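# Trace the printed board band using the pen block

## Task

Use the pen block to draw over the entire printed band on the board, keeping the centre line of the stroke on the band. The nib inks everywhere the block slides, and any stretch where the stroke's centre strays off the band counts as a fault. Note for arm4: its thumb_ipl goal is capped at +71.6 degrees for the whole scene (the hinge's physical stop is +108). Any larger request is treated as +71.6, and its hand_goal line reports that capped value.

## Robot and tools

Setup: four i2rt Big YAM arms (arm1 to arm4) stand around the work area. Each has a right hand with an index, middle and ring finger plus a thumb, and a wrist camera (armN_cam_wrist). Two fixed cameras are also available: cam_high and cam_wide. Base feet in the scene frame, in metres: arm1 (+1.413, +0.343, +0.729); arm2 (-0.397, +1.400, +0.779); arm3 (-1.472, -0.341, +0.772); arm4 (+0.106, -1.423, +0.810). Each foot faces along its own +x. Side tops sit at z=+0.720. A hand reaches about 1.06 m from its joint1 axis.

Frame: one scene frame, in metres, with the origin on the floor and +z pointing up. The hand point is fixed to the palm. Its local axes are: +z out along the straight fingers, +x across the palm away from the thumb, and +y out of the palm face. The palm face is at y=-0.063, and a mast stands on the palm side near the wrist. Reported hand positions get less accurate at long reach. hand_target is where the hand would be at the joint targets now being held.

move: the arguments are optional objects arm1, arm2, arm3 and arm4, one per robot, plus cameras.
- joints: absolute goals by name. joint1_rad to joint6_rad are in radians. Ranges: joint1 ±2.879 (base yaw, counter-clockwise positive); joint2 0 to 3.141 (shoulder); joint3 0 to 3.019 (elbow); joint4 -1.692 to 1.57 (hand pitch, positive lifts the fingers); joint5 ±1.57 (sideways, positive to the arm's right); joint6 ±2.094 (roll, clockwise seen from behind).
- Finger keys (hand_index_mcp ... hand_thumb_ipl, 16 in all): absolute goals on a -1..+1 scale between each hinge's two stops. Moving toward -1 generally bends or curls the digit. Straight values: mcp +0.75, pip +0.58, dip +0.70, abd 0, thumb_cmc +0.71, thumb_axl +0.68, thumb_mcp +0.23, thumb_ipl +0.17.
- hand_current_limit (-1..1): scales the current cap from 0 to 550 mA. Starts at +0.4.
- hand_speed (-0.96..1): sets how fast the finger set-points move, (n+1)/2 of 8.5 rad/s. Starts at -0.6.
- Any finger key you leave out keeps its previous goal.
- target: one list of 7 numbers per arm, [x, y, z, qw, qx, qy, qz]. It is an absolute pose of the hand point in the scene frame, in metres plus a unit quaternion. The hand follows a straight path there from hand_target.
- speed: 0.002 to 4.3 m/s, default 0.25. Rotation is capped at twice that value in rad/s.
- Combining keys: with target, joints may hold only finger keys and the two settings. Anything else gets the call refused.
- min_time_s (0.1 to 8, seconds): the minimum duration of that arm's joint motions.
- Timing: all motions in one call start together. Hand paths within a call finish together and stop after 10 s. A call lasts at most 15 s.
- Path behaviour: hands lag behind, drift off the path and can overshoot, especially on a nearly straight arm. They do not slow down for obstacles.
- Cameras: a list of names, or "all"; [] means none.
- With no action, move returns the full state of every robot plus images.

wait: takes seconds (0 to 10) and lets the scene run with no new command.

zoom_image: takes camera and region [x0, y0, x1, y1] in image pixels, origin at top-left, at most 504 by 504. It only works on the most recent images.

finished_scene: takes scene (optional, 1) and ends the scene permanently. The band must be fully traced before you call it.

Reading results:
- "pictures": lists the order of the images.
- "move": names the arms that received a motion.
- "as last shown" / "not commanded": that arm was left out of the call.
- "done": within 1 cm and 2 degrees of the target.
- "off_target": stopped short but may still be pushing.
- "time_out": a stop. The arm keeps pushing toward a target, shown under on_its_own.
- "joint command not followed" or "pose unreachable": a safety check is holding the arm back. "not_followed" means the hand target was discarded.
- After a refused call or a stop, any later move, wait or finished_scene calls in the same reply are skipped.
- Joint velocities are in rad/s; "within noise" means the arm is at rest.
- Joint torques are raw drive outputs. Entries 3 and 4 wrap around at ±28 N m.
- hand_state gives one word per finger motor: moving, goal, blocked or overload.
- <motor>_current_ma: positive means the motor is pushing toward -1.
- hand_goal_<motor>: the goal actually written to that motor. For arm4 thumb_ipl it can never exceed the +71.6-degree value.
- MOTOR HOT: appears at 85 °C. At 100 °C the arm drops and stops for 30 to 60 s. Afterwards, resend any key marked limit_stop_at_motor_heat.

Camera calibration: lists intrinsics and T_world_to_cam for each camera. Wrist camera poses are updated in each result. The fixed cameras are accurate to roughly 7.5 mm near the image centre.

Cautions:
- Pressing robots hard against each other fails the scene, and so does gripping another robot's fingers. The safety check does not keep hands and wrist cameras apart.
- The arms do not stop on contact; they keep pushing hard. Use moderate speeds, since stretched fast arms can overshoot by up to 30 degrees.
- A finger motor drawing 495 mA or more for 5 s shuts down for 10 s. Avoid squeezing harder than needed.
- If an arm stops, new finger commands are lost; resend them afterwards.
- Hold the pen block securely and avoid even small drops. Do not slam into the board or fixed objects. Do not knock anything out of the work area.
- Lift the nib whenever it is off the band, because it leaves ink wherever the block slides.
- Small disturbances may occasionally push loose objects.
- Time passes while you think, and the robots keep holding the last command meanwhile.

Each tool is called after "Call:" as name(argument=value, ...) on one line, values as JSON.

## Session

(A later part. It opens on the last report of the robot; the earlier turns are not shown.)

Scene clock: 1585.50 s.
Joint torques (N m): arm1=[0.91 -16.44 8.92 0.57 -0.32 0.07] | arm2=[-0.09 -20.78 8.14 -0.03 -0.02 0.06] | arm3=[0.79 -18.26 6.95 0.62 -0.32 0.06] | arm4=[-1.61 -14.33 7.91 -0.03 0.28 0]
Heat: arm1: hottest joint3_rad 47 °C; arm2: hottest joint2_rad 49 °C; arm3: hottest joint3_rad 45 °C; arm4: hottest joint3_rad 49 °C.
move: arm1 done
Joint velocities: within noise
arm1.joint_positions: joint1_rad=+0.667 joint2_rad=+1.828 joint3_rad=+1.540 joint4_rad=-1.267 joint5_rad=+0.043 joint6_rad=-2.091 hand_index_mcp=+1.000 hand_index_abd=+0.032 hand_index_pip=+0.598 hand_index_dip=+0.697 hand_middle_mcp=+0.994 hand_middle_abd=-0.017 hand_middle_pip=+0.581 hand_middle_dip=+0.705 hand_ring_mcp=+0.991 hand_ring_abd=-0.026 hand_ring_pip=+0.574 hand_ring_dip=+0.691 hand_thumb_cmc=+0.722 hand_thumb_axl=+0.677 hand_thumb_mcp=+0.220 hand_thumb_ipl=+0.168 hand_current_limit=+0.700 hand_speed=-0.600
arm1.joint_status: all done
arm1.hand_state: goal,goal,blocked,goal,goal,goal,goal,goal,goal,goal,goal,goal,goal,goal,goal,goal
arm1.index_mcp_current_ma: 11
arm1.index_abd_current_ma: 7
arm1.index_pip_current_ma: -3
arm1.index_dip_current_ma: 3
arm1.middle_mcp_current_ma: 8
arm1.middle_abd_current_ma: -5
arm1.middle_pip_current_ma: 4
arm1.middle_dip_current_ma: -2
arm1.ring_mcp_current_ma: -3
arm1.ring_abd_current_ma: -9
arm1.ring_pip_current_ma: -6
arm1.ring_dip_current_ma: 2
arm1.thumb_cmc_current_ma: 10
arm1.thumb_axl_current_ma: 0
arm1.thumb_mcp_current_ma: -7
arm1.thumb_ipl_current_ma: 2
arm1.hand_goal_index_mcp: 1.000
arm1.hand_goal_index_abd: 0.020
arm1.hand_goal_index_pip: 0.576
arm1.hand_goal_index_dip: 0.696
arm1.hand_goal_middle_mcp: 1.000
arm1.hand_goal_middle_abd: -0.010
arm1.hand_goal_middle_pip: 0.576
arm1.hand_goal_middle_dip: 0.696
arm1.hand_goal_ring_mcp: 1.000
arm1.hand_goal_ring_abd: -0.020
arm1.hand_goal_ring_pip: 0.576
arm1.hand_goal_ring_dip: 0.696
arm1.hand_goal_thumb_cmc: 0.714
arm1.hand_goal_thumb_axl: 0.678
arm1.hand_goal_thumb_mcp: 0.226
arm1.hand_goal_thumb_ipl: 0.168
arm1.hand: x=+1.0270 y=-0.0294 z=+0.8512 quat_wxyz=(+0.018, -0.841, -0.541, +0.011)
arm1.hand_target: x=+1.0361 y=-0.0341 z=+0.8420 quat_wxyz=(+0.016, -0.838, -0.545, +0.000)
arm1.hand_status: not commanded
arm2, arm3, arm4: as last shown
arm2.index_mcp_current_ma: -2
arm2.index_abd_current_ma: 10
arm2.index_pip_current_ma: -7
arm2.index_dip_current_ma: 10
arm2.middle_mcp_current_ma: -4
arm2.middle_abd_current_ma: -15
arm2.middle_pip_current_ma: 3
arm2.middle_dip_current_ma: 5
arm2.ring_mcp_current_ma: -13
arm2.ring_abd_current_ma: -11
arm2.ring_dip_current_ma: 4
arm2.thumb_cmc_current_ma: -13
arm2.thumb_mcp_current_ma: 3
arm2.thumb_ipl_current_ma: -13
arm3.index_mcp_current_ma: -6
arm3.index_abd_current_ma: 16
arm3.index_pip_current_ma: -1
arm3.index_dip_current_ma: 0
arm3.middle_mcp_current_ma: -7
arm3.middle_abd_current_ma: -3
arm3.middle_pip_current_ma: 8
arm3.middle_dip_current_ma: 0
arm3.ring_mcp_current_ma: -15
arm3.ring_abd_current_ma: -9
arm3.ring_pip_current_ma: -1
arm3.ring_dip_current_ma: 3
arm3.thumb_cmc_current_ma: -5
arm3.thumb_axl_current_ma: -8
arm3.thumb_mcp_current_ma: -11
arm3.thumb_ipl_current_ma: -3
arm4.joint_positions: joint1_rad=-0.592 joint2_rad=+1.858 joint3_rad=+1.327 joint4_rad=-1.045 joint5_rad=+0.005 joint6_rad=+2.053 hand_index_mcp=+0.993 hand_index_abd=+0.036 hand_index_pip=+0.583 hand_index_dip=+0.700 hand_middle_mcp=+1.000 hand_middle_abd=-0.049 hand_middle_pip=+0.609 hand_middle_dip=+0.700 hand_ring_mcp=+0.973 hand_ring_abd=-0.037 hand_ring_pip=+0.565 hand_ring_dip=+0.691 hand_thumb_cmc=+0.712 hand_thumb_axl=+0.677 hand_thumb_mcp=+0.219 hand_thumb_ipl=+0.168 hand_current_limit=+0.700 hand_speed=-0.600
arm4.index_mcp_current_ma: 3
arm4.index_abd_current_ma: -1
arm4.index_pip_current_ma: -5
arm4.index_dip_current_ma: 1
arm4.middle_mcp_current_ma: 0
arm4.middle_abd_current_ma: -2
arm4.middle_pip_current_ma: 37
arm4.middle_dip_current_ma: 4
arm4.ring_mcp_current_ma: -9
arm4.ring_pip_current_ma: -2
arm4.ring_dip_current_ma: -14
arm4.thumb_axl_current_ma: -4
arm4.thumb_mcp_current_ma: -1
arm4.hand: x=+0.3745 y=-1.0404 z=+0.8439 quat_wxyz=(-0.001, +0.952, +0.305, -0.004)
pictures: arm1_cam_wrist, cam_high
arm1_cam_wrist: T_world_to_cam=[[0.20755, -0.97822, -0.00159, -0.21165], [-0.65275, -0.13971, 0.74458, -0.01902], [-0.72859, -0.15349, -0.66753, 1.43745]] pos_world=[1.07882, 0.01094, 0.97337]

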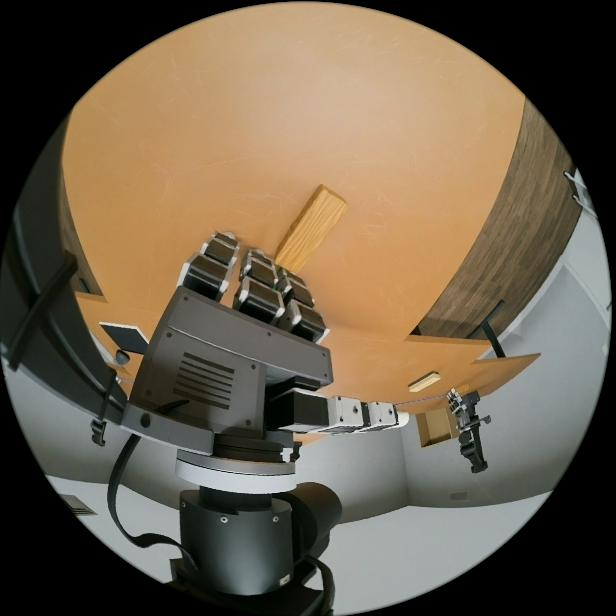

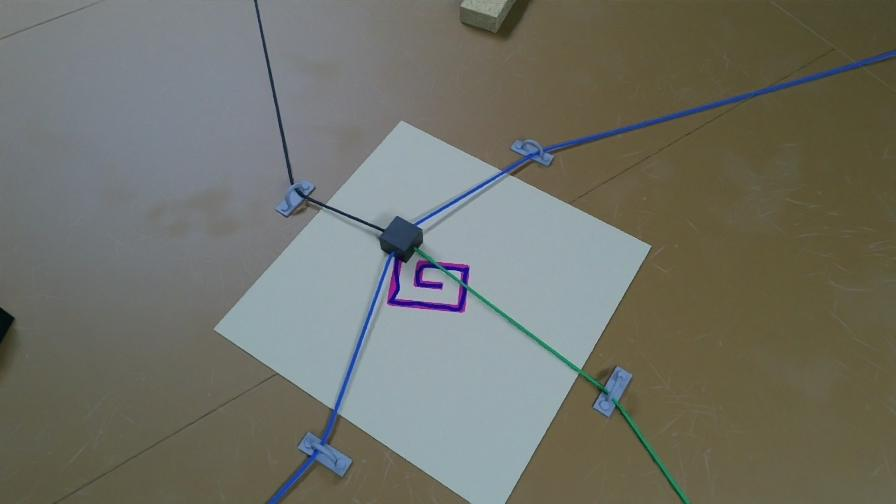

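Call:
move(arm1={"joints": {"joint1_rad": 0.689}, "min_time_s": 1.5}, arm4={"joints": {"joint1_rad": -0.632}, "min_time_s": 1.5}, cameras=["cam_high"])

Call:
zoom_image(camera="cam_high", region=[372, 208, 428, 264])

Scene clock: 1598.70 s.
Joint torques (N m): arm1=[0.79 -16.32 8.9 0.58 -0.33 0.08] | arm2=[-0.09 -20.78 8.14 -0.05 -0.01 0.06] | arm3=[0.62 -18.08 6.89 0.57 -0.33 0.05] | arm4=[-1.73 -14.27 7.91 -0.01 0.31 0]
Heat: arm1: hottest joint3_rad 47 °C; arm2: hottest joint2_rad 49 °C; arm3: hottest joint3_rad 45 °C; arm4: hottest joint3_rad 49 °C.
move: arm1 done; arm4 done
Joint velocities: within noise
arm1.joint_positions: joint1_rad=+0.675 joint2_rad=+1.828 joint3_rad=+1.540 joint4_rad=-1.267 joint5_rad=+0.043 joint6_rad=-2.091 hand_index_mcp=+1.000 hand_index_abd=+0.032 hand_index_pip=+0.598 hand_index_dip=+0.697 hand_middle_mcp=+0.994 hand_middle_abd=-0.017 hand_middle_pip=+0.581 hand_middle_dip=+0.705 hand_ring_mcp=+0.991 hand_ring_abd=-0.026 hand_ring_pip=+0.574 hand_ring_dip=+0.691 hand_thumb_cmc=+0.722 hand_thumb_axl=+0.677 hand_thumb_mcp=+0.220 hand_thumb_ipl=+0.168 hand_current_limit=+0.700 hand_speed=-0.600
arm1.joint_status: all done
arm1.hand_state: goal,goal,blocked,goal,goal,goal,goal,goal,goal,goal,goal,goal,goal,goal,goal,goal
arm1.index_mcp_current_ma: 5
arm1.index_abd_current_ma: 7
arm1.index_pip_current_ma: -6
arm1.index_dip_current_ma: 7
arm1.middle_mcp_current_ma: 10
arm1.middle_abd_current_ma: -6
arm1.middle_pip_current_ma: 10
arm1.middle_dip_current_ma: -5
arm1.ring_mcp_current_ma: -2
arm1.ring_abd_current_ma: -9
arm1.ring_pip_current_ma: -5
arm1.ring_dip_current_ma: 4
arm1.thumb_cmc_current_ma: 14
arm1.thumb_axl_current_ma: 1
arm1.thumb_mcp_current_ma: -2
arm1.thumb_ipl_current_ma: 1
arm1.hand_goal_index_mcp: 1.000
arm1.hand_goal_index_abd: 0.020
arm1.hand_goal_index_pip: 0.576
arm1.hand_goal_index_dip: 0.696
arm1.hand_goal_middle_mcp: 1.000
arm1.hand_goal_middle_abd: -0.010
arm1.hand_goal_middle_pip: 0.576
arm1.hand_goal_middle_dip: 0.696
arm1.hand_goal_ring_mcp: 1.000
arm1.hand_goal_ring_abd: -0.020
arm1.hand_goal_ring_pip: 0.576
arm1.hand_goal_ring_dip: 0.696
arm1.hand_goal_thumb_cmc: 0.714
arm1.hand_goal_thumb_axl: 0.678
arm1.hand_goal_thumb_mcp: 0.226
arm1.hand_goal_thumb_ipl: 0.168
arm1.hand: x=+1.0303 y=-0.0327 z=+0.8512 quat_wxyz=(+0.018, -0.838, -0.545, +0.011)
arm1.hand_target: x=+1.0387 y=-0.0367 z=+0.8420 quat_wxyz=(+0.016, -0.836, -0.548, +0.000)
arm1.hand_status: not commanded
arm2, arm3: as last shown
arm2.index_mcp_current_ma: 8
arm2.index_abd_current_ma: 3
arm2.index_pip_current_ma: 5
arm2.index_dip_current_ma: 11
arm2.middle_mcp_current_ma: 10
arm2.middle_abd_current_ma: 3
arm2.middle_pip_current_ma: 0
arm2.middle_dip_current_ma: -11
arm2.ring_mcp_current_ma: -4
arm2.ring_pip_current_ma: 3
arm2.ring_dip_current_ma: -6
arm2.thumb_cmc_current_ma: -5
arm2.thumb_axl_current_ma: 4
arm2.thumb_mcp_current_ma: 8
arm2.thumb_ipl_current_ma: -7
arm3.index_mcp_current_ma: -11
arm3.index_abd_current_ma: 1
arm3.index_pip_current_ma: 3
arm3.index_dip_current_ma: -2
arm3.middle_mcp_current_ma: -13
arm3.middle_abd_current_ma: 6
arm3.middle_pip_current_ma: 7
arm3.middle_dip_current_ma: 2
arm3.ring_mcp_current_ma: -3
arm3.ring_abd_current_ma: 4
arm3.ring_pip_current_ma: -5
arm3.ring_dip_current_ma: 11
arm3.thumb_cmc_current_ma: -14
arm3.thumb_axl_current_ma: 2
arm3.thumb_mcp_current_ma: -5
arm3.thumb_ipl_current_ma: 9
arm4.joint_positions: joint1_rad=-0.615 joint2_rad=+1.858 joint3_rad=+1.327 joint4_rad=-1.045 joint5_rad=+0.004 joint6_rad=+2.053 hand_index_mcp=+0.993 hand_index_abd=+0.036 hand_index_pip=+0.583 hand_index_dip=+0.700 hand_middle_mcp=+1.000 hand_middle_abd=-0.050 hand_middle_pip=+0.611 hand_middle_dip=+0.700 hand_ring_mcp=+0.973 hand_ring_abd=-0.037 hand_ring_pip=+0.565 hand_ring_dip=+0.691 hand_thumb_cmc=+0.712 hand_thumb_axl=+0.677 hand_thumb_mcp=+0.219 hand_thumb_ipl=+0.168 hand_current_limit=+0.700 hand_speed=-0.600
arm4.joint_status: all done
arm4.hand_state: goal,goal,goal,goal,goal,goal,blocked,goal,blocked,goal,goal,goal,goal,goal,goal,goal
arm4.index_mcp_current_ma: 6
arm4.index_abd_current_ma: 1
arm4.index_pip_current_ma: -3
arm4.index_dip_current_ma: -3
arm4.middle_mcp_current_ma: 3
arm4.middle_abd_current_ma: -8
arm4.middle_pip_current_ma: 38
arm4.middle_dip_current_ma: 4
arm4.ring_mcp_current_ma: -19
arm4.ring_abd_current_ma: 15
arm4.ring_pip_current_ma: -15
arm4.ring_dip_current_ma: -14
arm4.thumb_cmc_current_ma: 14
arm4.thumb_axl_current_ma: 5
arm4.thumb_mcp_current_ma: 0
arm4.thumb_ipl_current_ma: 0
arm4.hand_goal_index_mcp: 1.000
arm4.hand_goal_index_abd: 0.030
arm4.hand_goal_index_pip: 0.576
arm4.hand_goal_index_dip: 0.696
arm4.hand_goal_middle_mcp: 1.000
arm4.hand_goal_middle_abd: -0.030
arm4.hand_goal_middle_pip: 0.576
arm4.hand_goal_middle_dip: 0.696
arm4.hand_goal_ring_mcp: 1.000
arm4.hand_goal_ring_abd: -0.030
arm4.hand_goal_ring_pip: 0.576
arm4.hand_goal_ring_dip: 0.696
arm4.hand_goal_thumb_cmc: 0.714
arm4.hand_goal_thumb_axl: 0.678
arm4.hand_goal_thumb_mcp: 0.226
arm4.hand_goal_thumb_ipl: 0.168
arm4.hand: x=+0.3829 y=-1.0464 z=+0.8437 quat_wxyz=(-0.002, +0.956, +0.294, -0.004)
arm4.hand_target: x=+0.3898 y=-1.0526 z=+0.8446 quat_wxyz=(+0.001, +0.959, +0.284, -0.001)
arm4.hand_status: not commanded

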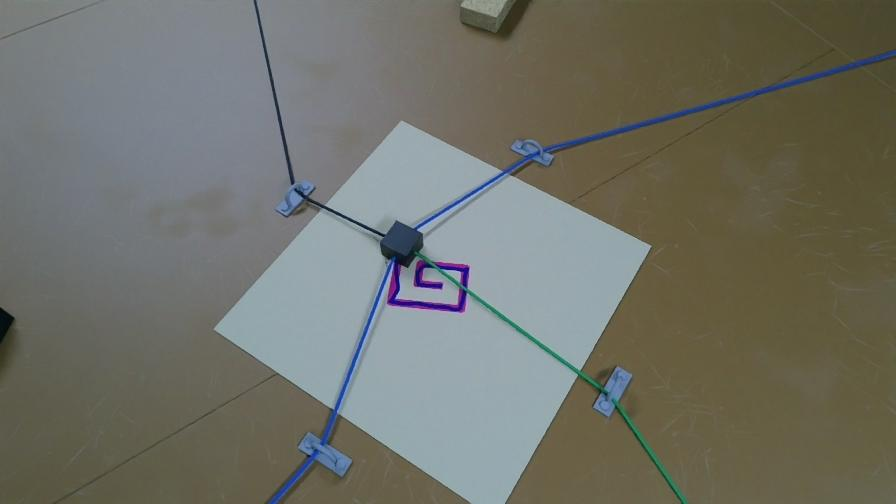

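Scaled by 9.000.

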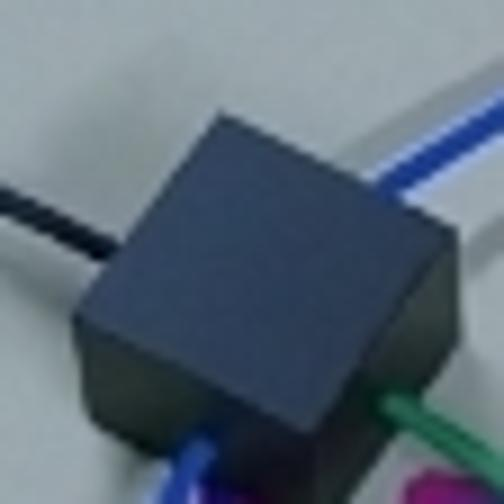

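Call:
move(arm1={"joints": {"joint1_rad": 0.684}, "min_time_s": 1.0}, arm4={"joints": {"joint1_rad": -0.660}, "min_time_s": 1.5}, cameras=["cam_high", "arm2_cam_wrist"])

Call:
zoom_image(camera="cam_high", region=[372, 216, 428, 272])

Call:
zoom_image(camera="cam_high", region=[390, 230, 425, 265])

Scene clock: 1608.50 s.
Joint torques (N m): arm1=[0.44 -16.26 8.87 0.54 -0.32 0.07] | arm2=[-0.09 -20.78 8.13 -0.03 -0.02 0.06] | arm3=[0.79 -18.08 6.95 0.59 -0.33 0.05] | arm4=[-1.85 -14.27 7.91 -0.01 0.35 0]
Heat: arm1: hottest joint3_rad 47 °C; arm2: hottest joint2_rad 49 °C; arm3: hottest joint3_rad 45 °C; arm4: hottest joint3_rad 49 °C.
move: arm1 done; arm4 done
Joint velocities: within noise
arm1.joint_positions: joint1_rad=+0.675 joint2_rad=+1.828 joint3_rad=+1.540 joint4_rad=-1.267 joint5_rad=+0.043 joint6_rad=-2.091 hand_index_mcp=+1.000 hand_index_abd=+0.032 hand_index_pip=+0.598 hand_index_dip=+0.697 hand_middle_mcp=+0.994 hand_middle_abd=-0.017 hand_middle_pip=+0.581 hand_middle_dip=+0.705 hand_ring_mcp=+0.991 hand_ring_abd=-0.026 hand_ring_pip=+0.574 hand_ring_dip=+0.691 hand_thumb_cmc=+0.722 hand_thumb_axl=+0.677 hand_thumb_mcp=+0.220 hand_thumb_ipl=+0.168 hand_current_limit=+0.700 hand_speed=-0.600
arm1.joint_status: all done
arm1.hand_state: goal,goal,blocked,goal,goal,goal,goal,goal,goal,goal,goal,goal,goal,goal,goal,goal
arm1.index_mcp_current_ma: 5
arm1.index_abd_current_ma: 4
arm1.index_pip_current_ma: -5
arm1.index_dip_current_ma: 3
arm1.middle_mcp_current_ma: 5
arm1.middle_abd_current_ma: -8
arm1.middle_pip_current_ma: 6
arm1.middle_dip_current_ma: -3
arm1.ring_mcp_current_ma: 0
arm1.ring_abd_current_ma: -10
arm1.ring_pip_current_ma: -5
arm1.ring_dip_current_ma: 4
arm1.thumb_cmc_current_ma: 11
arm1.thumb_axl_current_ma: -3
arm1.thumb_mcp_current_ma: -10
arm1.thumb_ipl_current_ma: 2
arm1.hand_goal_index_mcp: 1.000
arm1.hand_goal_index_abd: 0.020
arm1.hand_goal_index_pip: 0.576
arm1.hand_goal_index_dip: 0.696
arm1.hand_goal_middle_mcp: 1.000
arm1.hand_goal_middle_abd: -0.010
arm1.hand_goal_middle_pip: 0.576
arm1.hand_goal_middle_dip: 0.696
arm1.hand_goal_ring_mcp: 1.000
arm1.hand_goal_ring_abd: -0.020
arm1.hand_goal_ring_pip: 0.576
arm1.hand_goal_ring_dip: 0.696
arm1.hand_goal_thumb_cmc: 0.714
arm1.hand_goal_thumb_axl: 0.678
arm1.hand_goal_thumb_mcp: 0.226
arm1.hand_goal_thumb_ipl: 0.168
arm1.hand: x=+1.0303 y=-0.0327 z=+0.8512 quat_wxyz=(+0.018, -0.838, -0.545, +0.011)
arm1.hand_target: x=+1.0368 y=-0.0348 z=+0.8420 quat_wxyz=(+0.016, -0.838, -0.546, +0.000)
arm1.hand_status: not commanded
arm2, arm3: as last shown
arm2.index_mcp_current_ma: -12
arm2.index_abd_current_ma: 9
arm2.index_pip_current_ma: -7
arm2.index_dip_current_ma: 13
arm2.middle_mcp_current_ma: -7
arm2.middle_abd_current_ma: -21
arm2.middle_pip_current_ma: -3
arm2.middle_dip_current_ma: 0
arm2.ring_mcp_current_ma: -16
arm2.ring_abd_current_ma: -19
arm2.ring_pip_current_ma: 10
arm2.ring_dip_current_ma: 9
arm2.thumb_cmc_current_ma: -12
arm2.thumb_axl_current_ma: 6
arm2.thumb_mcp_current_ma: -3
arm2.thumb_ipl_current_ma: 4
arm3.joint_positions: joint1_rad=+0.810 joint2_rad=+2.097 joint3_rad=+1.838 joint4_rad=-1.305 joint5_rad=+0.019 joint6_rad=-2.065 hand_index_mcp=+0.991 hand_index_abd=+0.020 hand_index_pip=+0.571 hand_index_dip=+0.699 hand_middle_mcp=+0.996 hand_middle_abd=-0.017 hand_middle_pip=+0.580 hand_middle_dip=+0.701 hand_ring_mcp=+0.996 hand_ring_abd=-0.020 hand_ring_pip=+0.578 hand_ring_dip=+0.702 hand_thumb_cmc=+0.719 hand_thumb_axl=+0.677 hand_thumb_mcp=+0.221 hand_thumb_ipl=+0.168 hand_current_limit=+0.700 hand_speed=-0.600
arm3.index_mcp_current_ma: -9
arm3.index_abd_current_ma: 10
arm3.index_pip_current_ma: 11
arm3.index_dip_current_ma: -13
arm3.middle_mcp_current_ma: -4
arm3.middle_abd_current_ma: 16
arm3.middle_pip_current_ma: 6
arm3.middle_dip_current_ma: 4
arm3.ring_mcp_current_ma: -10
arm3.ring_abd_current_ma: -7
arm3.ring_dip_current_ma: 16
arm3.thumb_cmc_current_ma: -11
arm3.thumb_axl_current_ma: -1
arm3.thumb_mcp_current_ma: -14
arm3.thumb_ipl_current_ma: 6
arm4.joint_positions: joint1_rad=-0.642 joint2_rad=+1.858 joint3_rad=+1.327 joint4_rad=-1.045 joint5_rad=+0.003 joint6_rad=+2.053 hand_index_mcp=+0.993 hand_index_abd=+0.036 hand_index_pip=+0.583 hand_index_dip=+0.700 hand_middle_mcp=+1.000 hand_middle_abd=-0.050 hand_middle_pip=+0.617 hand_middle_dip=+0.701 hand_ring_mcp=+0.973 hand_ring_abd=-0.037 hand_ring_pip=+0.565 hand_ring_dip=+0.691 hand_thumb_cmc=+0.712 hand_thumb_axl=+0.677 hand_thumb_mcp=+0.219 hand_thumb_ipl=+0.168 hand_current_limit=+0.700 hand_speed=-0.600
arm4.joint_status: all done
arm4.hand_state: goal,goal,goal,goal,goal,goal,blocked,goal,blocked,goal,goal,goal,goal,goal,goal,goal
arm4.index_mcp_current_ma: 3
arm4.index_abd_current_ma: -13
arm4.index_pip_current_ma: -7
arm4.index_dip_current_ma: 7
arm4.middle_mcp_current_ma: 12
arm4.middle_abd_current_ma: -5
arm4.middle_pip_current_ma: 34
arm4.middle_dip_current_ma: -1
arm4.ring_mcp_current_ma: -19
arm4.ring_abd_current_ma: 3
arm4.ring_pip_current_ma: -18
arm4.ring_dip_current_ma: -9
arm4.thumb_cmc_current_ma: 12
arm4.thumb_axl_current_ma: 2
arm4.thumb_mcp_current_ma: 9
arm4.thumb_ipl_current_ma: -10
arm4.hand_goal_index_mcp: 1.000
arm4.hand_goal_index_abd: 0.030
arm4.hand_goal_index_pip: 0.576
arm4.hand_goal_index_dip: 0.696
arm4.hand_goal_middle_mcp: 1.000
arm4.hand_goal_middle_abd: -0.030
arm4.hand_goal_middle_pip: 0.576
arm4.hand_goal_middle_dip: 0.696
arm4.hand_goal_ring_mcp: 1.000
arm4.hand_goal_ring_abd: -0.030
arm4.hand_goal_ring_pip: 0.576
arm4.hand_goal_ring_dip: 0.696
arm4.hand_goal_thumb_cmc: 0.714
arm4.hand_goal_thumb_axl: 0.678
arm4.hand_goal_thumb_mcp: 0.226
arm4.hand_goal_thumb_ipl: 0.168
arm4.hand: x=+0.3929 y=-1.0539 z=+0.8435 quat_wxyz=(-0.002, +0.960, +0.281, -0.005)
arm4.hand_target: x=+0.4003 y=-1.0608 z=+0.8444 quat_wxyz=(+0.001, +0.963, +0.270, -0.001)
arm4.hand_status: not commanded
pictures: arm2_cam_wrist, cam_high
arm2_cam_wrist: T_world_to_cam=[[0.89596, 0.44138, -0.04941, -0.49617], [0.32214, -0.56922, 0.75645, -0.12242], [0.30575, -0.69366, -0.65219, 1.39647]] pos_world=[0.05701, 1.11799, 0.97885]

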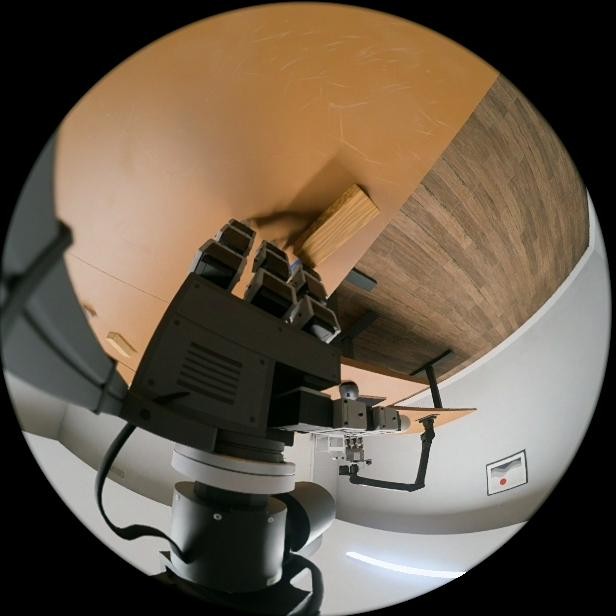

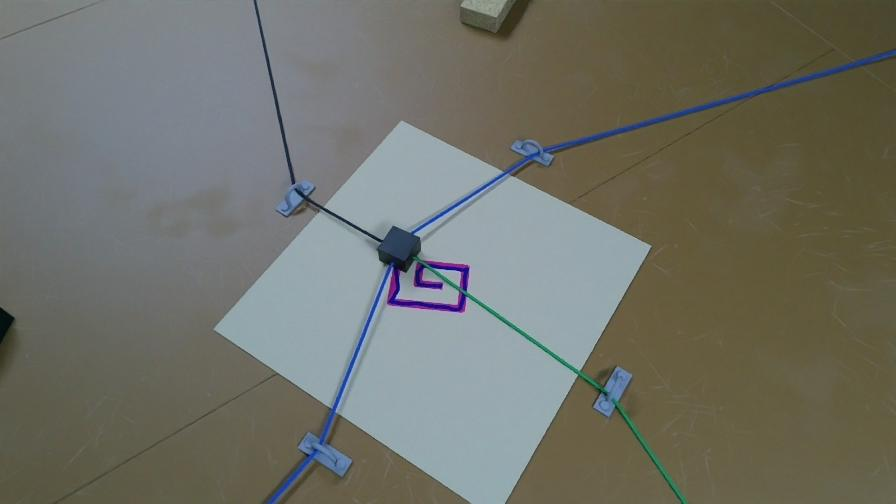

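Scaled by 9.000.

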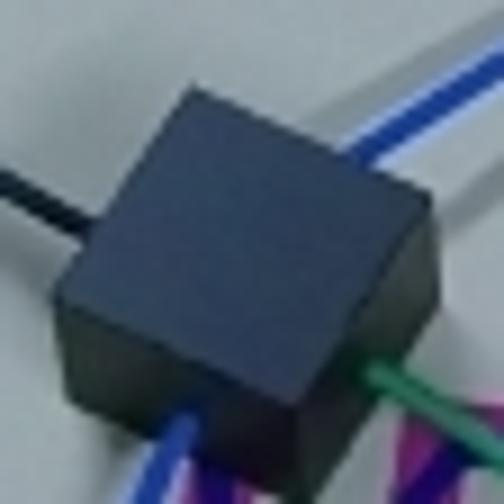

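Scaled by 14.400.

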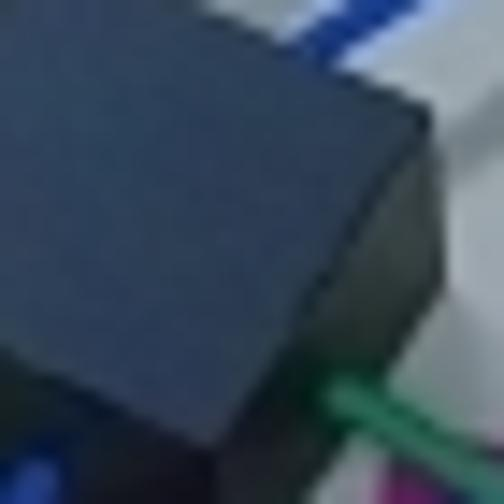

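Call:
move(arm2={"joints": {"joint1_rad": 0.64}, "min_time_s": 1.0}, arm3={"joints": {"joint1_rad": 0.77}, "min_time_s": 1.0}, arm4={"joints": {"joint1_rad": -0.688}, "min_time_s": 1.5}, cameras=["cam_high"])

Call:
zoom_image(camera="cam_high", region=[370, 222, 426, 278])

Call:
zoom_image(camera="cam_high", region=[390, 235, 425, 270])

Scene clock: 1618.03 s.
Joint torques (N m): arm1=[0.38 -16.38 8.88 0.53 -0.32 0.08] | arm2=[-0.44 -20.54 8.14 -0.03 0.21 0.06] | arm3=[0.73 -18.14 6.9 0.59 -0.32 0.06] | arm4=[-1.9 -14.33 7.88 -0.05 0.41 0]
Heat: arm1: hottest joint3_rad 47 °C; arm2: hottest joint2_rad 49 °C; arm3: hottest joint3_rad 45 °C; arm4: hottest joint3_rad 49 °C.
move: arm2 done; arm3 done; arm4 done
Joint velocities: within noise
arm1: as last shown
arm1.index_mcp_current_ma: 10
arm1.index_abd_current_ma: 6
arm1.index_pip_current_ma: -6
arm1.index_dip_current_ma: 7
arm1.middle_mcp_current_ma: 9
arm1.middle_abd_current_ma: -6
arm1.middle_dip_current_ma: -2
arm1.ring_mcp_current_ma: -1
arm1.ring_abd_current_ma: -9
arm1.ring_pip_current_ma: -6
arm1.ring_dip_current_ma: 7
arm1.thumb_cmc_current_ma: 9
arm1.thumb_axl_current_ma: 1
arm1.thumb_ipl_current_ma: 1
arm2.joint_positions: joint1_rad=+0.656 joint2_rad=+2.032 joint3_rad=+1.735 joint4_rad=-1.256 joint5_rad=-0.012 joint6_rad=-2.054 hand_index_mcp=+0.920 hand_index_abd=+0.112 hand_index_pip=+0.523 hand_index_dip=+0.671 hand_middle_mcp=+0.991 hand_middle_abd=-0.029 hand_middle_pip=+0.584 hand_middle_dip=+0.711 hand_ring_mcp=+0.982 hand_ring_abd=-0.034 hand_ring_pip=+0.570 hand_ring_dip=+0.691 hand_thumb_cmc=+0.717 hand_thumb_axl=+0.677 hand_thumb_mcp=+0.216 hand_thumb_ipl=+0.168 hand_current_limit=+0.700 hand_speed=-0.600
arm2.joint_status: all done
arm2.hand_state: blocked,blocked,blocked,blocked,goal,goal,goal,goal,goal,goal,goal,goal,goal,goal,goal,goal
arm2.index_mcp_current_ma: -62
arm2.index_abd_current_ma: 38
arm2.index_pip_current_ma: -38
arm2.index_dip_current_ma: -8
arm2.middle_mcp_current_ma: -18
arm2.middle_abd_current_ma: -14
arm2.middle_pip_current_ma: -3
arm2.middle_dip_current_ma: 7
arm2.ring_mcp_current_ma: -16
arm2.ring_abd_current_ma: -1
arm2.ring_pip_current_ma: 0
arm2.ring_dip_current_ma: 9
arm2.thumb_cmc_current_ma: -1
arm2.thumb_axl_current_ma: 13
arm2.thumb_mcp_current_ma: -14
arm2.thumb_ipl_current_ma: -5
arm2.hand_goal_index_mcp: 1.000
arm2.hand_goal_index_abd: 0.020
arm2.hand_goal_index_pip: 0.576
arm2.hand_goal_index_dip: 0.696
arm2.hand_goal_middle_mcp: 1.000
arm2.hand_goal_middle_abd: -0.010
arm2.hand_goal_middle_pip: 0.576
arm2.hand_goal_middle_dip: 0.696
arm2.hand_goal_ring_mcp: 1.000
arm2.hand_goal_ring_abd: -0.020
arm2.hand_goal_ring_pip: 0.576
arm2.hand_goal_ring_dip: 0.696
arm2.hand_goal_thumb_cmc: 0.714
arm2.hand_goal_thumb_axl: 0.678
arm2.hand_goal_thumb_mcp: 0.226
arm2.hand_goal_thumb_ipl: 0.168
arm2.hand: x=+0.1069 y=+1.0611 z=+0.8604 quat_wxyz=(+0.010, +0.126, +0.992, -0.002)
arm2.hand_target: x=+0.0985 y=+1.0534 z=+0.8480 quat_wxyz=(+0.000, +0.136, +0.991, +0.000)
arm2.hand_status: not commanded
arm3.joint_positions: joint1_rad=+0.779 joint2_rad=+2.097 joint3_rad=+1.838 joint4_rad=-1.305 joint5_rad=+0.019 joint6_rad=-2.065 hand_index_mcp=+0.991 hand_index_abd=+0.020 hand_index_pip=+0.571 hand_index_dip=+0.699 hand_middle_mcp=+0.996 hand_middle_abd=-0.017 hand_middle_pip=+0.580 hand_middle_dip=+0.701 hand_ring_mcp=+0.996 hand_ring_abd=-0.020 hand_ring_pip=+0.578 hand_ring_dip=+0.702 hand_thumb_cmc=+0.719 hand_thumb_axl=+0.677 hand_thumb_mcp=+0.221 hand_thumb_ipl=+0.168 hand_current_limit=+0.700 hand_speed=-0.600
arm3.joint_status: all done
arm3.hand_state: goal,goal,goal,goal,goal,goal,goal,goal,goal,goal,goal,goal,goal,goal,goal,goal
arm3.index_mcp_current_ma: -10
arm3.index_abd_current_ma: 3
arm3.index_pip_current_ma: -2
arm3.index_dip_current_ma: -7
arm3.middle_mcp_current_ma: -6
arm3.middle_abd_current_ma: 6
arm3.middle_pip_current_ma: 4
arm3.middle_dip_current_ma: 4
arm3.ring_mcp_current_ma: -5
arm3.ring_abd_current_ma: -12
arm3.ring_pip_current_ma: -6
arm3.ring_dip_current_ma: 10
arm3.thumb_cmc_current_ma: -6
arm3.thumb_axl_current_ma: -9
arm3.thumb_mcp_current_ma: -4
arm3.thumb_ipl_current_ma: 4
arm3.hand_goal_index_mcp: 1.000
arm3.hand_goal_index_abd: 0.020
arm3.hand_goal_index_pip: 0.576
arm3.hand_goal_index_dip: 0.696
arm3.hand_goal_middle_mcp: 1.000
arm3.hand_goal_middle_abd: -0.010
arm3.hand_goal_middle_pip: 0.576
arm3.hand_goal_middle_dip: 0.696
arm3.hand_goal_ring_mcp: 1.000
arm3.hand_goal_ring_abd: -0.020
arm3.hand_goal_ring_pip: 0.576
arm3.hand_goal_ring_dip: 0.696
arm3.hand_goal_thumb_cmc: 0.714
arm3.hand_goal_thumb_axl: 0.678
arm3.hand_goal_thumb_mcp: 0.226
arm3.hand_goal_thumb_ipl: 0.168
arm3.hand: x=-1.1567 y=+0.2005 z=+0.8495 quat_wxyz=(+0.003, -0.648, +0.762, -0.001)
arm3.hand_target: x=-1.1525 y=+0.1978 z=+0.8481 quat_wxyz=(+0.002, -0.641, +0.767, +0.001)
arm3.hand_status: not commanded
arm4.joint_positions: joint1_rad=-0.668 joint2_rad=+1.858 joint3_rad=+1.327 joint4_rad=-1.045 joint5_rad=+0.001 joint6_rad=+2.053 hand_index_mcp=+0.993 hand_index_abd=+0.036 hand_index_pip=+0.583 hand_index_dip=+0.700 hand_middle_mcp=+1.000 hand_middle_abd=-0.049 hand_middle_pip=+0.624 hand_middle_dip=+0.703 hand_ring_mcp=+0.973 hand_ring_abd=-0.037 hand_ring_pip=+0.565 hand_ring_dip=+0.691 hand_thumb_cmc=+0.712 hand_thumb_axl=+0.677 hand_thumb_mcp=+0.219 hand_thumb_ipl=+0.168 hand_current_limit=+0.700 hand_speed=-0.600
arm4.joint_status: all done
arm4.hand_state: goal,goal,goal,goal,goal,goal,blocked,goal,blocked,goal,goal,goal,goal,goal,goal,goal
arm4.index_mcp_current_ma: 2
arm4.index_abd_current_ma: -14
arm4.index_pip_current_ma: 1
arm4.index_dip_current_ma: 6
arm4.middle_mcp_current_ma: 11
arm4.middle_abd_current_ma: -5
arm4.middle_pip_current_ma: 52
arm4.middle_dip_current_ma: 3
arm4.ring_mcp_current_ma: -18
arm4.ring_abd_current_ma: 4
arm4.ring_pip_current_ma: -16
arm4.ring_dip_current_ma: -7
arm4.thumb_cmc_current_ma: 8
arm4.thumb_axl_current_ma: 5
arm4.thumb_mcp_current_ma: 15
arm4.thumb_ipl_current_ma: -4
arm4.hand_goal_index_mcp: 1.000
arm4.hand_goal_index_abd: 0.030
arm4.hand_goal_index_pip: 0.576
arm4.hand_goal_index_dip: 0.696
arm4.hand_goal_middle_mcp: 1.000
arm4.hand_goal_middle_abd: -0.030
arm4.hand_goal_middle_pip: 0.576
arm4.hand_goal_middle_dip: 0.696
arm4.hand_goal_ring_mcp: 1.000
arm4.hand_goal_ring_abd: -0.030
arm4.hand_goal_ring_pip: 0.576
arm4.hand_goal_ring_dip: 0.696
arm4.hand_goal_thumb_cmc: 0.714
arm4.hand_goal_thumb_axl: 0.678
arm4.hand_goal_thumb_mcp: 0.226
arm4.hand_goal_thumb_ipl: 0.168
arm4.hand: x=+0.4022 y=-1.0614 z=+0.8432 quat_wxyz=(-0.003, +0.963, +0.269, -0.006)
arm4.hand_target: x=+0.4103 y=-1.0691 z=+0.8443 quat_wxyz=(+0.001, +0.966, +0.257, -0.002)
arm4.hand_status: not commanded

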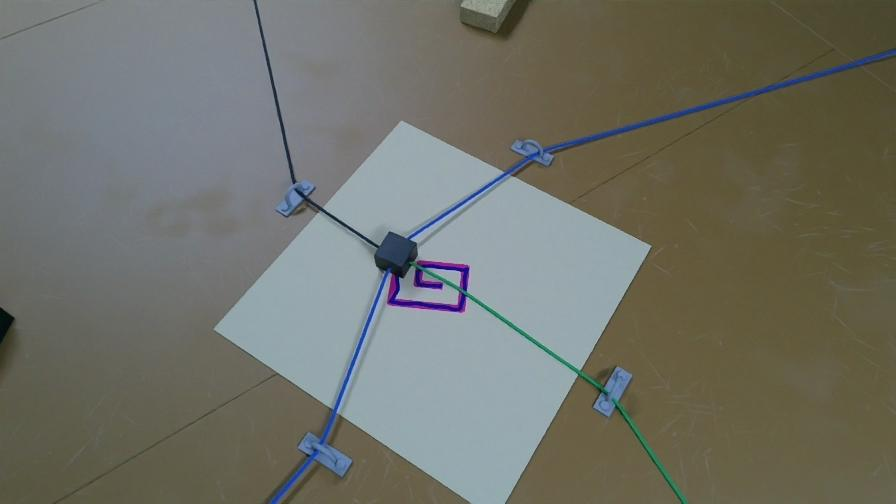

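Scaled by 9.000.

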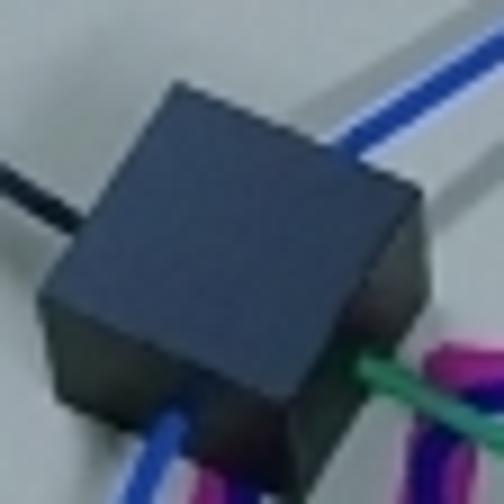

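Scaled by 14.400.

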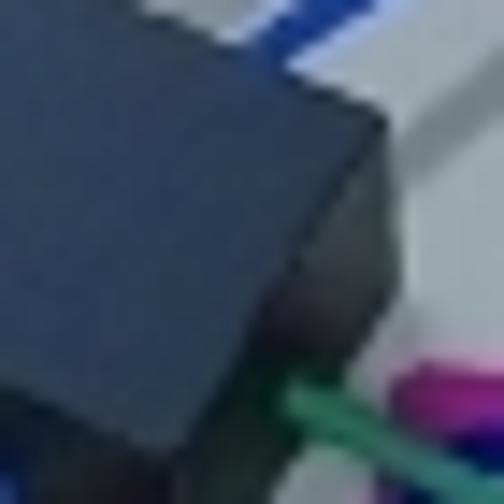

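Call:
move(arm1={"joints": {"joint1_rad": 0.706}, "min_time_s": 1.2}, arm4={"joints": {"joint1_rad": -0.712}, "min_time_s": 1.7}, cameras=["cam_high"])

Call:
zoom_image(camera="cam_high", region=[370, 229, 426, 285])

Call:
zoom_image(camera="cam_high", region=[385, 240, 420, 275])

Scene clock: 1626.37 s.
Joint torques (N m): arm1=[0.62 -16.32 8.88 0.58 -0.31 0.08] | arm2=[-0.15 -20.54 8.14 -0.02 0.17 0.06] | arm3=[0.85 -18.08 6.93 0.62 -0.34 0.05] | arm4=[-2.08 -14.27 7.9 -0.03 0.51 0]
Heat: arm1: hottest joint3_rad 47 °C; arm2: hottest joint2_rad 49 °C; arm3: hottest joint3_rad 45 °C; arm4: hottest joint3_rad 49 °C.
move: arm1 done; arm4 done
Joint velocities: within noise
arm1.joint_positions: joint1_rad=+0.695 joint2_rad=+1.828 joint3_rad=+1.540 joint4_rad=-1.267 joint5_rad=+0.042 joint6_rad=-2.091 hand_index_mcp=+1.000 hand_index_abd=+0.032 hand_index_pip=+0.596 hand_index_dip=+0.697 hand_middle_mcp=+0.994 hand_middle_abd=-0.017 hand_middle_pip=+0.581 hand_middle_dip=+0.705 hand_ring_mcp=+0.991 hand_ring_abd=-0.026 hand_ring_pip=+0.574 hand_ring_dip=+0.691 hand_thumb_cmc=+0.722 hand_thumb_axl=+0.677 hand_thumb_mcp=+0.220 hand_thumb_ipl=+0.168 hand_current_limit=+0.700 hand_speed=-0.600
arm1.joint_status: all done
arm1.hand_state: goal,goal,blocked,goal,goal,goal,goal,goal,goal,goal,goal,goal,goal,goal,goal,goal
arm1.index_mcp_current_ma: 3
arm1.index_abd_current_ma: 3
arm1.index_pip_current_ma: -9
arm1.index_dip_current_ma: 7
arm1.middle_mcp_current_ma: 13
arm1.middle_abd_current_ma: -6
arm1.middle_pip_current_ma: 4
arm1.middle_dip_current_ma: -2
arm1.ring_mcp_current_ma: -1
arm1.ring_abd_current_ma: -5
arm1.ring_pip_current_ma: -4
arm1.ring_dip_current_ma: 8
arm1.thumb_cmc_current_ma: 10
arm1.thumb_axl_current_ma: 2
arm1.thumb_mcp_current_ma: -11
arm1.thumb_ipl_current_ma: -1
arm1.hand_goal_index_mcp: 1.000
arm1.hand_goal_index_abd: 0.020
arm1.hand_goal_index_pip: 0.576
arm1.hand_goal_index_dip: 0.696
arm1.hand_goal_middle_mcp: 1.000
arm1.hand_goal_middle_abd: -0.010
arm1.hand_goal_middle_pip: 0.576
arm1.hand_goal_middle_dip: 0.696
arm1.hand_goal_ring_mcp: 1.000
arm1.hand_goal_ring_abd: -0.020
arm1.hand_goal_ring_pip: 0.576
arm1.hand_goal_ring_dip: 0.696
arm1.hand_goal_thumb_cmc: 0.714
arm1.hand_goal_thumb_axl: 0.678
arm1.hand_goal_thumb_mcp: 0.226
arm1.hand_goal_thumb_ipl: 0.168
arm1.hand: x=+1.0377 y=-0.0402 z=+0.8513 quat_wxyz=(+0.017, -0.833, -0.553, +0.011)
arm1.hand_target: x=+1.0453 y=-0.0431 z=+0.8421 quat_wxyz=(+0.016, -0.832, -0.555, +0.000)
arm1.hand_status: not commanded
arm2, arm3: as last shown
arm2.joint_positions: joint1_rad=+0.653 joint2_rad=+2.032 joint3_rad=+1.735 joint4_rad=-1.256 joint5_rad=-0.011 joint6_rad=-2.054 hand_index_mcp=+0.920 hand_index_abd=+0.112 hand_index_pip=+0.523 hand_index_dip=+0.670 hand_middle_mcp=+0.991 hand_middle_abd=-0.029 hand_middle_pip=+0.584 hand_middle_dip=+0.711 hand_ring_mcp=+0.982 hand_ring_abd=-0.034 hand_ring_pip=+0.570 hand_ring_dip=+0.691 hand_thumb_cmc=+0.717 hand_thumb_axl=+0.677 hand_thumb_mcp=+0.216 hand_thumb_ipl=+0.168 hand_current_limit=+0.700 hand_speed=-0.600
arm2.index_mcp_current_ma: -67
arm2.index_abd_current_ma: 41
arm2.index_pip_current_ma: -39
arm2.index_dip_current_ma: -3
arm2.middle_mcp_current_ma: -5
arm2.middle_abd_current_ma: -5
arm2.middle_pip_current_ma: 6
arm2.ring_mcp_current_ma: -6
arm2.ring_abd_current_ma: -13
arm2.ring_pip_current_ma: -9
arm2.ring_dip_current_ma: 6
arm2.thumb_cmc_current_ma: -10
arm2.thumb_axl_current_ma: -2
arm2.thumb_mcp_current_ma: -1
arm2.thumb_ipl_current_ma: 0
arm2.hand: x=+0.1056 y=+1.0593 z=+0.8603 quat_wxyz=(+0.010, +0.128, +0.992, -0.003)
arm3.index_mcp_current_ma: -15
arm3.index_abd_current_ma: -1
arm3.index_pip_current_ma: -1
arm3.index_dip_current_ma: -4
arm3.middle_mcp_current_ma: -5
arm3.middle_pip_current_ma: -3
arm3.middle_dip_current_ma: 2
arm3.ring_mcp_current_ma: -19
arm3.ring_abd_current_ma: -3
arm3.ring_pip_current_ma: 0
arm3.ring_dip_current_ma: 3
arm3.thumb_cmc_current_ma: 4
arm3.thumb_axl_current_ma: 1
arm3.thumb_mcp_current_ma: -20
arm3.thumb_ipl_current_ma: 1
arm4.joint_positions: joint1_rad=-0.690 joint2_rad=+1.858 joint3_rad=+1.327 joint4_rad=-1.045 joint5_rad=-0.002 joint6_rad=+2.053 hand_index_mcp=+0.993 hand_index_abd=+0.036 hand_index_pip=+0.583 hand_index_dip=+0.700 hand_middle_mcp=+1.000 hand_middle_abd=-0.050 hand_middle_pip=+0.635 hand_middle_dip=+0.708 hand_ring_mcp=+0.973 hand_ring_abd=-0.037 hand_ring_pip=+0.565 hand_ring_dip=+0.691 hand_thumb_cmc=+0.712 hand_thumb_axl=+0.677 hand_thumb_mcp=+0.219 hand_thumb_ipl=+0.168 hand_current_limit=+0.700 hand_speed=-0.600
arm4.joint_status: all done
arm4.hand_state: goal,goal,goal,goal,goal,goal,blocked,goal,blocked,goal,goal,goal,goal,goal,goal,goal
arm4.index_mcp_current_ma: 3
arm4.index_abd_current_ma: -7
arm4.index_pip_current_ma: -9
arm4.index_dip_current_ma: 9
arm4.middle_mcp_current_ma: 7
arm4.middle_abd_current_ma: -5
arm4.middle_pip_current_ma: 54
arm4.middle_dip_current_ma: 9
arm4.ring_mcp_current_ma: -19
arm4.ring_abd_current_ma: -2
arm4.ring_pip_current_ma: -11
arm4.ring_dip_current_ma: -12
arm4.thumb_cmc_current_ma: 6
arm4.thumb_axl_current_ma: 11
arm4.thumb_mcp_current_ma: 3
arm4.thumb_ipl_current_ma: 2
arm4.hand_goal_index_mcp: 1.000
arm4.hand_goal_index_abd: 0.030
arm4.hand_goal_index_pip: 0.576
arm4.hand_goal_index_dip: 0.696
arm4.hand_goal_middle_mcp: 1.000
arm4.hand_goal_middle_abd: -0.030
arm4.hand_goal_middle_pip: 0.576
arm4.hand_goal_middle_dip: 0.696
arm4.hand_goal_ring_mcp: 1.000
arm4.hand_goal_ring_abd: -0.030
arm4.hand_goal_ring_pip: 0.576
arm4.hand_goal_ring_dip: 0.696
arm4.hand_goal_thumb_cmc: 0.714
arm4.hand_goal_thumb_axl: 0.678
arm4.hand_goal_thumb_mcp: 0.226
arm4.hand_goal_thumb_ipl: 0.168
arm4.hand: x=+0.4096 y=-1.0677 z=+0.8429 quat_wxyz=(-0.004, +0.966, +0.258, -0.007)
arm4.hand_target: x=+0.4187 y=-1.0765 z=+0.8441 quat_wxyz=(+0.001, +0.969, +0.245, -0.002)
arm4.hand_status: not commanded

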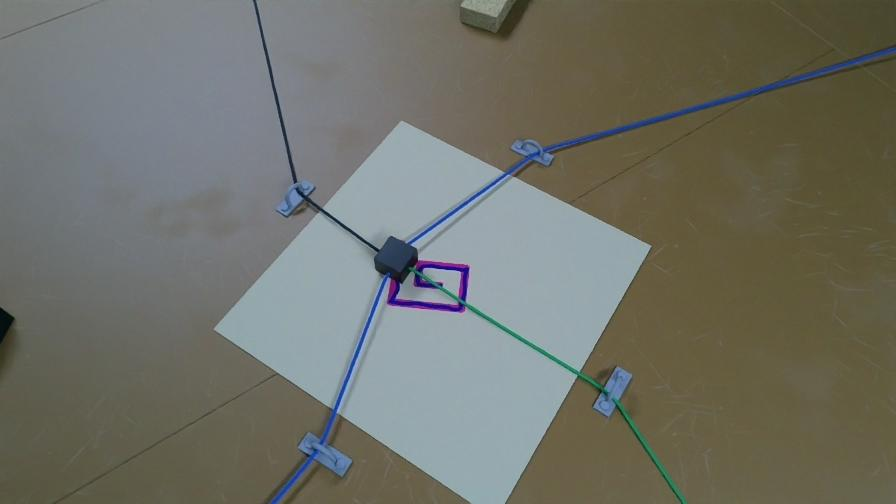

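Scaled by 9.000.

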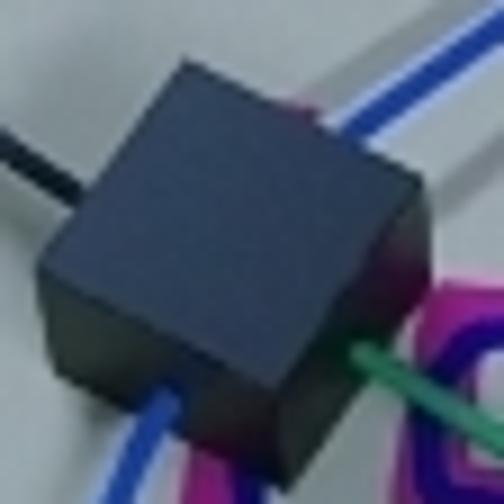

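Scaled by 14.400.

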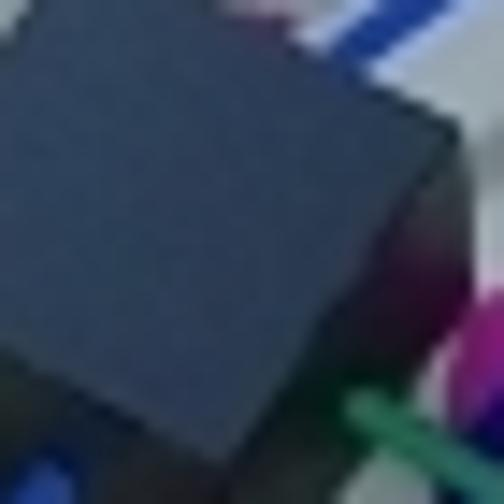

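Call:
move(arm1={"joints": {"joint1_rad": 0.717}, "min_time_s": 1.5}, arm4={"joints": {"joint1_rad": -0.741}, "min_time_s": 1.7}, arm2={"joints": {"joint1_rad": 0.61}, "min_time_s": 1.5}, cameras=["cam_high"])

Call:
zoom_image(camera="cam_high", region=[368, 235, 424, 291])

Call:
zoom_image(camera="cam_high", region=[385, 235, 415, 265])

Scene clock: 1636.23 s.
Joint torques (N m): arm1=[0.73 -16.32 8.88 0.58 -0.32 0.08] | arm2=[-0.44 -20.54 8.14 -0.02 0.17 0.06] | arm3=[0.79 -18.08 6.9 0.54 -0.33 0.04] | arm4=[-2.08 -14.27 7.91 -0.03 0.53 -0.01]
Heat: arm1: hottest joint3_rad 47 °C; arm2: hottest joint2_rad 48 °C; arm3: hottest joint3_rad 45 °C; arm4: hottest joint3_rad 49 °C.
move: arm1 done; arm2 done; arm4 done
Joint velocities: within noise
arm1.joint_positions: joint1_rad=+0.705 joint2_rad=+1.828 joint3_rad=+1.540 joint4_rad=-1.267 joint5_rad=+0.042 joint6_rad=-2.091 hand_index_mcp=+1.000 hand_index_abd=+0.032 hand_index_pip=+0.596 hand_index_dip=+0.697 hand_middle_mcp=+0.994 hand_middle_abd=-0.017 hand_middle_pip=+0.581 hand_middle_dip=+0.705 hand_ring_mcp=+0.991 hand_ring_abd=-0.026 hand_ring_pip=+0.574 hand_ring_dip=+0.691 hand_thumb_cmc=+0.722 hand_thumb_axl=+0.677 hand_thumb_mcp=+0.220 hand_thumb_ipl=+0.168 hand_current_limit=+0.700 hand_speed=-0.600
arm1.joint_status: all done
arm1.hand_state: goal,goal,blocked,goal,goal,goal,goal,goal,goal,goal,goal,goal,goal,goal,goal,goal
arm1.index_mcp_current_ma: 8
arm1.index_abd_current_ma: 4
arm1.index_pip_current_ma: -6
arm1.index_dip_current_ma: 6
arm1.middle_mcp_current_ma: 7
arm1.middle_abd_current_ma: -10
arm1.middle_pip_current_ma: 8
arm1.middle_dip_current_ma: 1
arm1.ring_mcp_current_ma: 2
arm1.ring_abd_current_ma: -7
arm1.ring_pip_current_ma: -1
arm1.ring_dip_current_ma: 5
arm1.thumb_cmc_current_ma: 12
arm1.thumb_axl_current_ma: -5
arm1.thumb_mcp_current_ma: -6
arm1.thumb_ipl_current_ma: 3
arm1.hand_goal_index_mcp: 1.000
arm1.hand_goal_index_abd: 0.020
arm1.hand_goal_index_pip: 0.576
arm1.hand_goal_index_dip: 0.696
arm1.hand_goal_middle_mcp: 1.000
arm1.hand_goal_middle_abd: -0.010
arm1.hand_goal_middle_pip: 0.576
arm1.hand_goal_middle_dip: 0.696
arm1.hand_goal_ring_mcp: 1.000
arm1.hand_goal_ring_abd: -0.020
arm1.hand_goal_ring_pip: 0.576
arm1.hand_goal_ring_dip: 0.696
arm1.hand_goal_thumb_cmc: 0.714
arm1.hand_goal_thumb_axl: 0.678
arm1.hand_goal_thumb_mcp: 0.226
arm1.hand_goal_thumb_ipl: 0.168
arm1.hand: x=+1.0415 y=-0.0439 z=+0.8513 quat_wxyz=(+0.017, -0.830, -0.557, +0.011)
arm1.hand_target: x=+1.0495 y=-0.0470 z=+0.8421 quat_wxyz=(+0.016, -0.829, -0.559, +0.000)
arm1.hand_status: not commanded
arm2.joint_positions: joint1_rad=+0.627 joint2_rad=+2.032 joint3_rad=+1.735 joint4_rad=-1.256 joint5_rad=-0.011 joint6_rad=-2.054 hand_index_mcp=+0.920 hand_index_abd=+0.112 hand_index_pip=+0.523 hand_index_dip=+0.670 hand_middle_mcp=+0.991 hand_middle_abd=-0.029 hand_middle_pip=+0.584 hand_middle_dip=+0.711 hand_ring_mcp=+0.982 hand_ring_abd=-0.034 hand_ring_pip=+0.570 hand_ring_dip=+0.691 hand_thumb_cmc=+0.717 hand_thumb_axl=+0.677 hand_thumb_mcp=+0.216 hand_thumb_ipl=+0.168 hand_current_limit=+0.700 hand_speed=-0.600
arm2.joint_status: all done
arm2.hand_state: blocked,blocked,blocked,blocked,goal,goal,goal,goal,goal,goal,goal,goal,goal,goal,goal,goal
arm2.index_mcp_current_ma: -63
arm2.index_abd_current_ma: 49
arm2.index_pip_current_ma: -27
arm2.index_dip_current_ma: -3
arm2.middle_mcp_current_ma: -14
arm2.middle_abd_current_ma: -7
arm2.middle_pip_current_ma: 9
arm2.middle_dip_current_ma: 9
arm2.ring_mcp_current_ma: -2
arm2.ring_abd_current_ma: -10
arm2.ring_pip_current_ma: -7
arm2.ring_dip_current_ma: 7
arm2.thumb_cmc_current_ma: 7
arm2.thumb_axl_current_ma: 9
arm2.thumb_mcp_current_ma: 7
arm2.thumb_ipl_current_ma: -2
arm2.hand_goal_index_mcp: 1.000
arm2.hand_goal_index_abd: 0.020
arm2.hand_goal_index_pip: 0.576
arm2.hand_goal_index_dip: 0.696
arm2.hand_goal_middle_mcp: 1.000
arm2.hand_goal_middle_abd: -0.010
arm2.hand_goal_middle_pip: 0.576
arm2.hand_goal_middle_dip: 0.696
arm2.hand_goal_ring_mcp: 1.000
arm2.hand_goal_ring_abd: -0.020
arm2.hand_goal_ring_pip: 0.576
arm2.hand_goal_ring_dip: 0.696
arm2.hand_goal_thumb_cmc: 0.714
arm2.hand_goal_thumb_axl: 0.678
arm2.hand_goal_thumb_mcp: 0.226
arm2.hand_goal_thumb_ipl: 0.168
arm2.hand: x=+0.0966 y=+1.0464 z=+0.8604 quat_wxyz=(+0.010, +0.141, +0.990, -0.003)
arm2.hand_target: x=+0.0880 y=+1.0389 z=+0.8481 quat_wxyz=(+0.000, +0.150, +0.989, +0.000)
arm2.hand_status: not commanded
arm3: as last shown
arm3.index_mcp_current_ma: 0
arm3.index_abd_current_ma: 2
arm3.index_pip_current_ma: 2
arm3.index_dip_current_ma: -6
arm3.middle_mcp_current_ma: -7
arm3.middle_abd_current_ma: 10
arm3.middle_pip_current_ma: 1
arm3.middle_dip_current_ma: 4
arm3.ring_mcp_current_ma: -22
arm3.ring_abd_current_ma: -4
arm3.ring_pip_current_ma: -1
arm3.ring_dip_current_ma: 0
arm3.thumb_cmc_current_ma: -2
arm3.thumb_axl_current_ma: -1
arm3.thumb_mcp_current_ma: -10
arm3.thumb_ipl_current_ma: -1
arm4.joint_positions: joint1_rad=-0.719 joint2_rad=+1.858 joint3_rad=+1.327 joint4_rad=-1.045 joint5_rad=-0.003 joint6_rad=+2.053 hand_index_mcp=+0.993 hand_index_abd=+0.036 hand_index_pip=+0.583 hand_index_dip=+0.700 hand_middle_mcp=+1.000 hand_middle_abd=-0.049 hand_middle_pip=+0.637 hand_middle_dip=+0.709 hand_ring_mcp=+0.975 hand_ring_abd=-0.036 hand_ring_pip=+0.566 hand_ring_dip=+0.691 hand_thumb_cmc=+0.712 hand_thumb_axl=+0.677 hand_thumb_mcp=+0.219 hand_thumb_ipl=+0.168 hand_current_limit=+0.700 hand_speed=-0.600
arm4.joint_status: all done
arm4.hand_state: goal,goal,goal,goal,goal,goal,blocked,goal,blocked,goal,goal,goal,goal,goal,goal,goal
arm4.index_mcp_current_ma: -1
arm4.index_abd_current_ma: -18
arm4.index_pip_current_ma: -2
arm4.index_dip_current_ma: 0
arm4.middle_mcp_current_ma: 5
arm4.middle_abd_current_ma: -1
arm4.middle_pip_current_ma: 57
arm4.middle_dip_current_ma: 5
arm4.ring_mcp_current_ma: -6
arm4.ring_abd_current_ma: 3
arm4.ring_pip_current_ma: -21
arm4.ring_dip_current_ma: -9
arm4.thumb_cmc_current_ma: 16
arm4.thumb_axl_current_ma: 7
arm4.thumb_mcp_current_ma: 12
arm4.thumb_ipl_current_ma: -3
arm4.hand_goal_index_mcp: 1.000
arm4.hand_goal_index_abd: 0.030
arm4.hand_goal_index_pip: 0.576
arm4.hand_goal_index_dip: 0.696
arm4.hand_goal_middle_mcp: 1.000
arm4.hand_goal_middle_abd: -0.030
arm4.hand_goal_middle_pip: 0.576
arm4.hand_goal_middle_dip: 0.696
arm4.hand_goal_ring_mcp: 1.000
arm4.hand_goal_ring_abd: -0.030
arm4.hand_goal_ring_pip: 0.576
arm4.hand_goal_ring_dip: 0.696
arm4.hand_goal_thumb_cmc: 0.714
arm4.hand_goal_thumb_axl: 0.678
arm4.hand_goal_thumb_mcp: 0.226
arm4.hand_goal_thumb_ipl: 0.168
arm4.hand: x=+0.4200 y=-1.0768 z=+0.8427 quat_wxyz=(-0.004, +0.970, +0.244, -0.007)
arm4.hand_target: x=+0.4286 y=-1.0856 z=+0.8440 quat_wxyz=(+0.001, +0.973, +0.231, -0.002)
arm4.hand_status: not commanded

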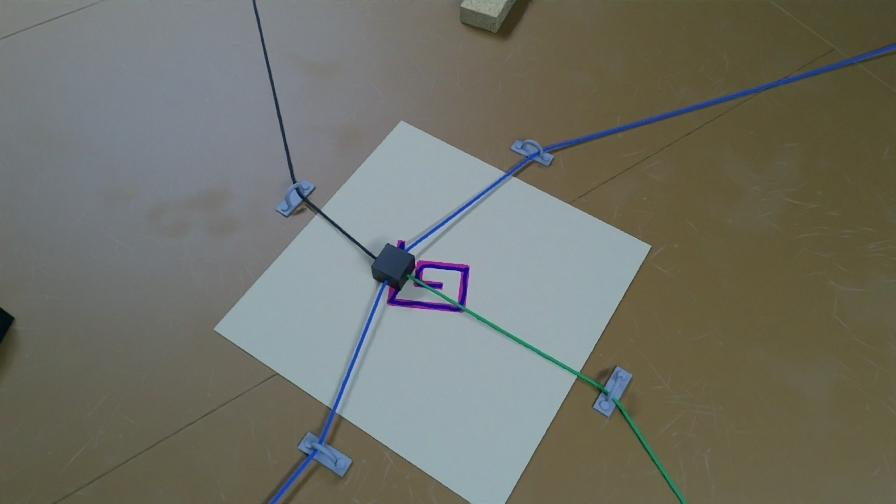

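Scaled by 9.000.

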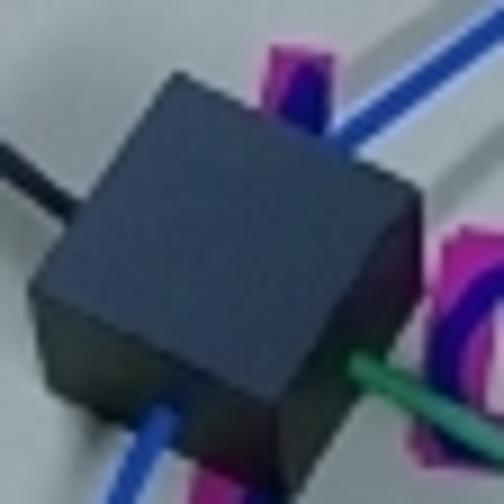

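Scaled by 16.800.

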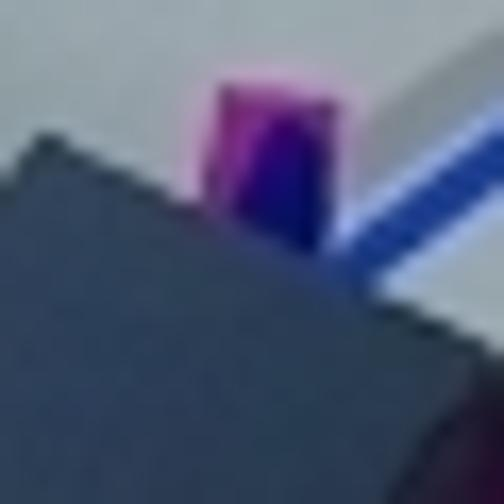

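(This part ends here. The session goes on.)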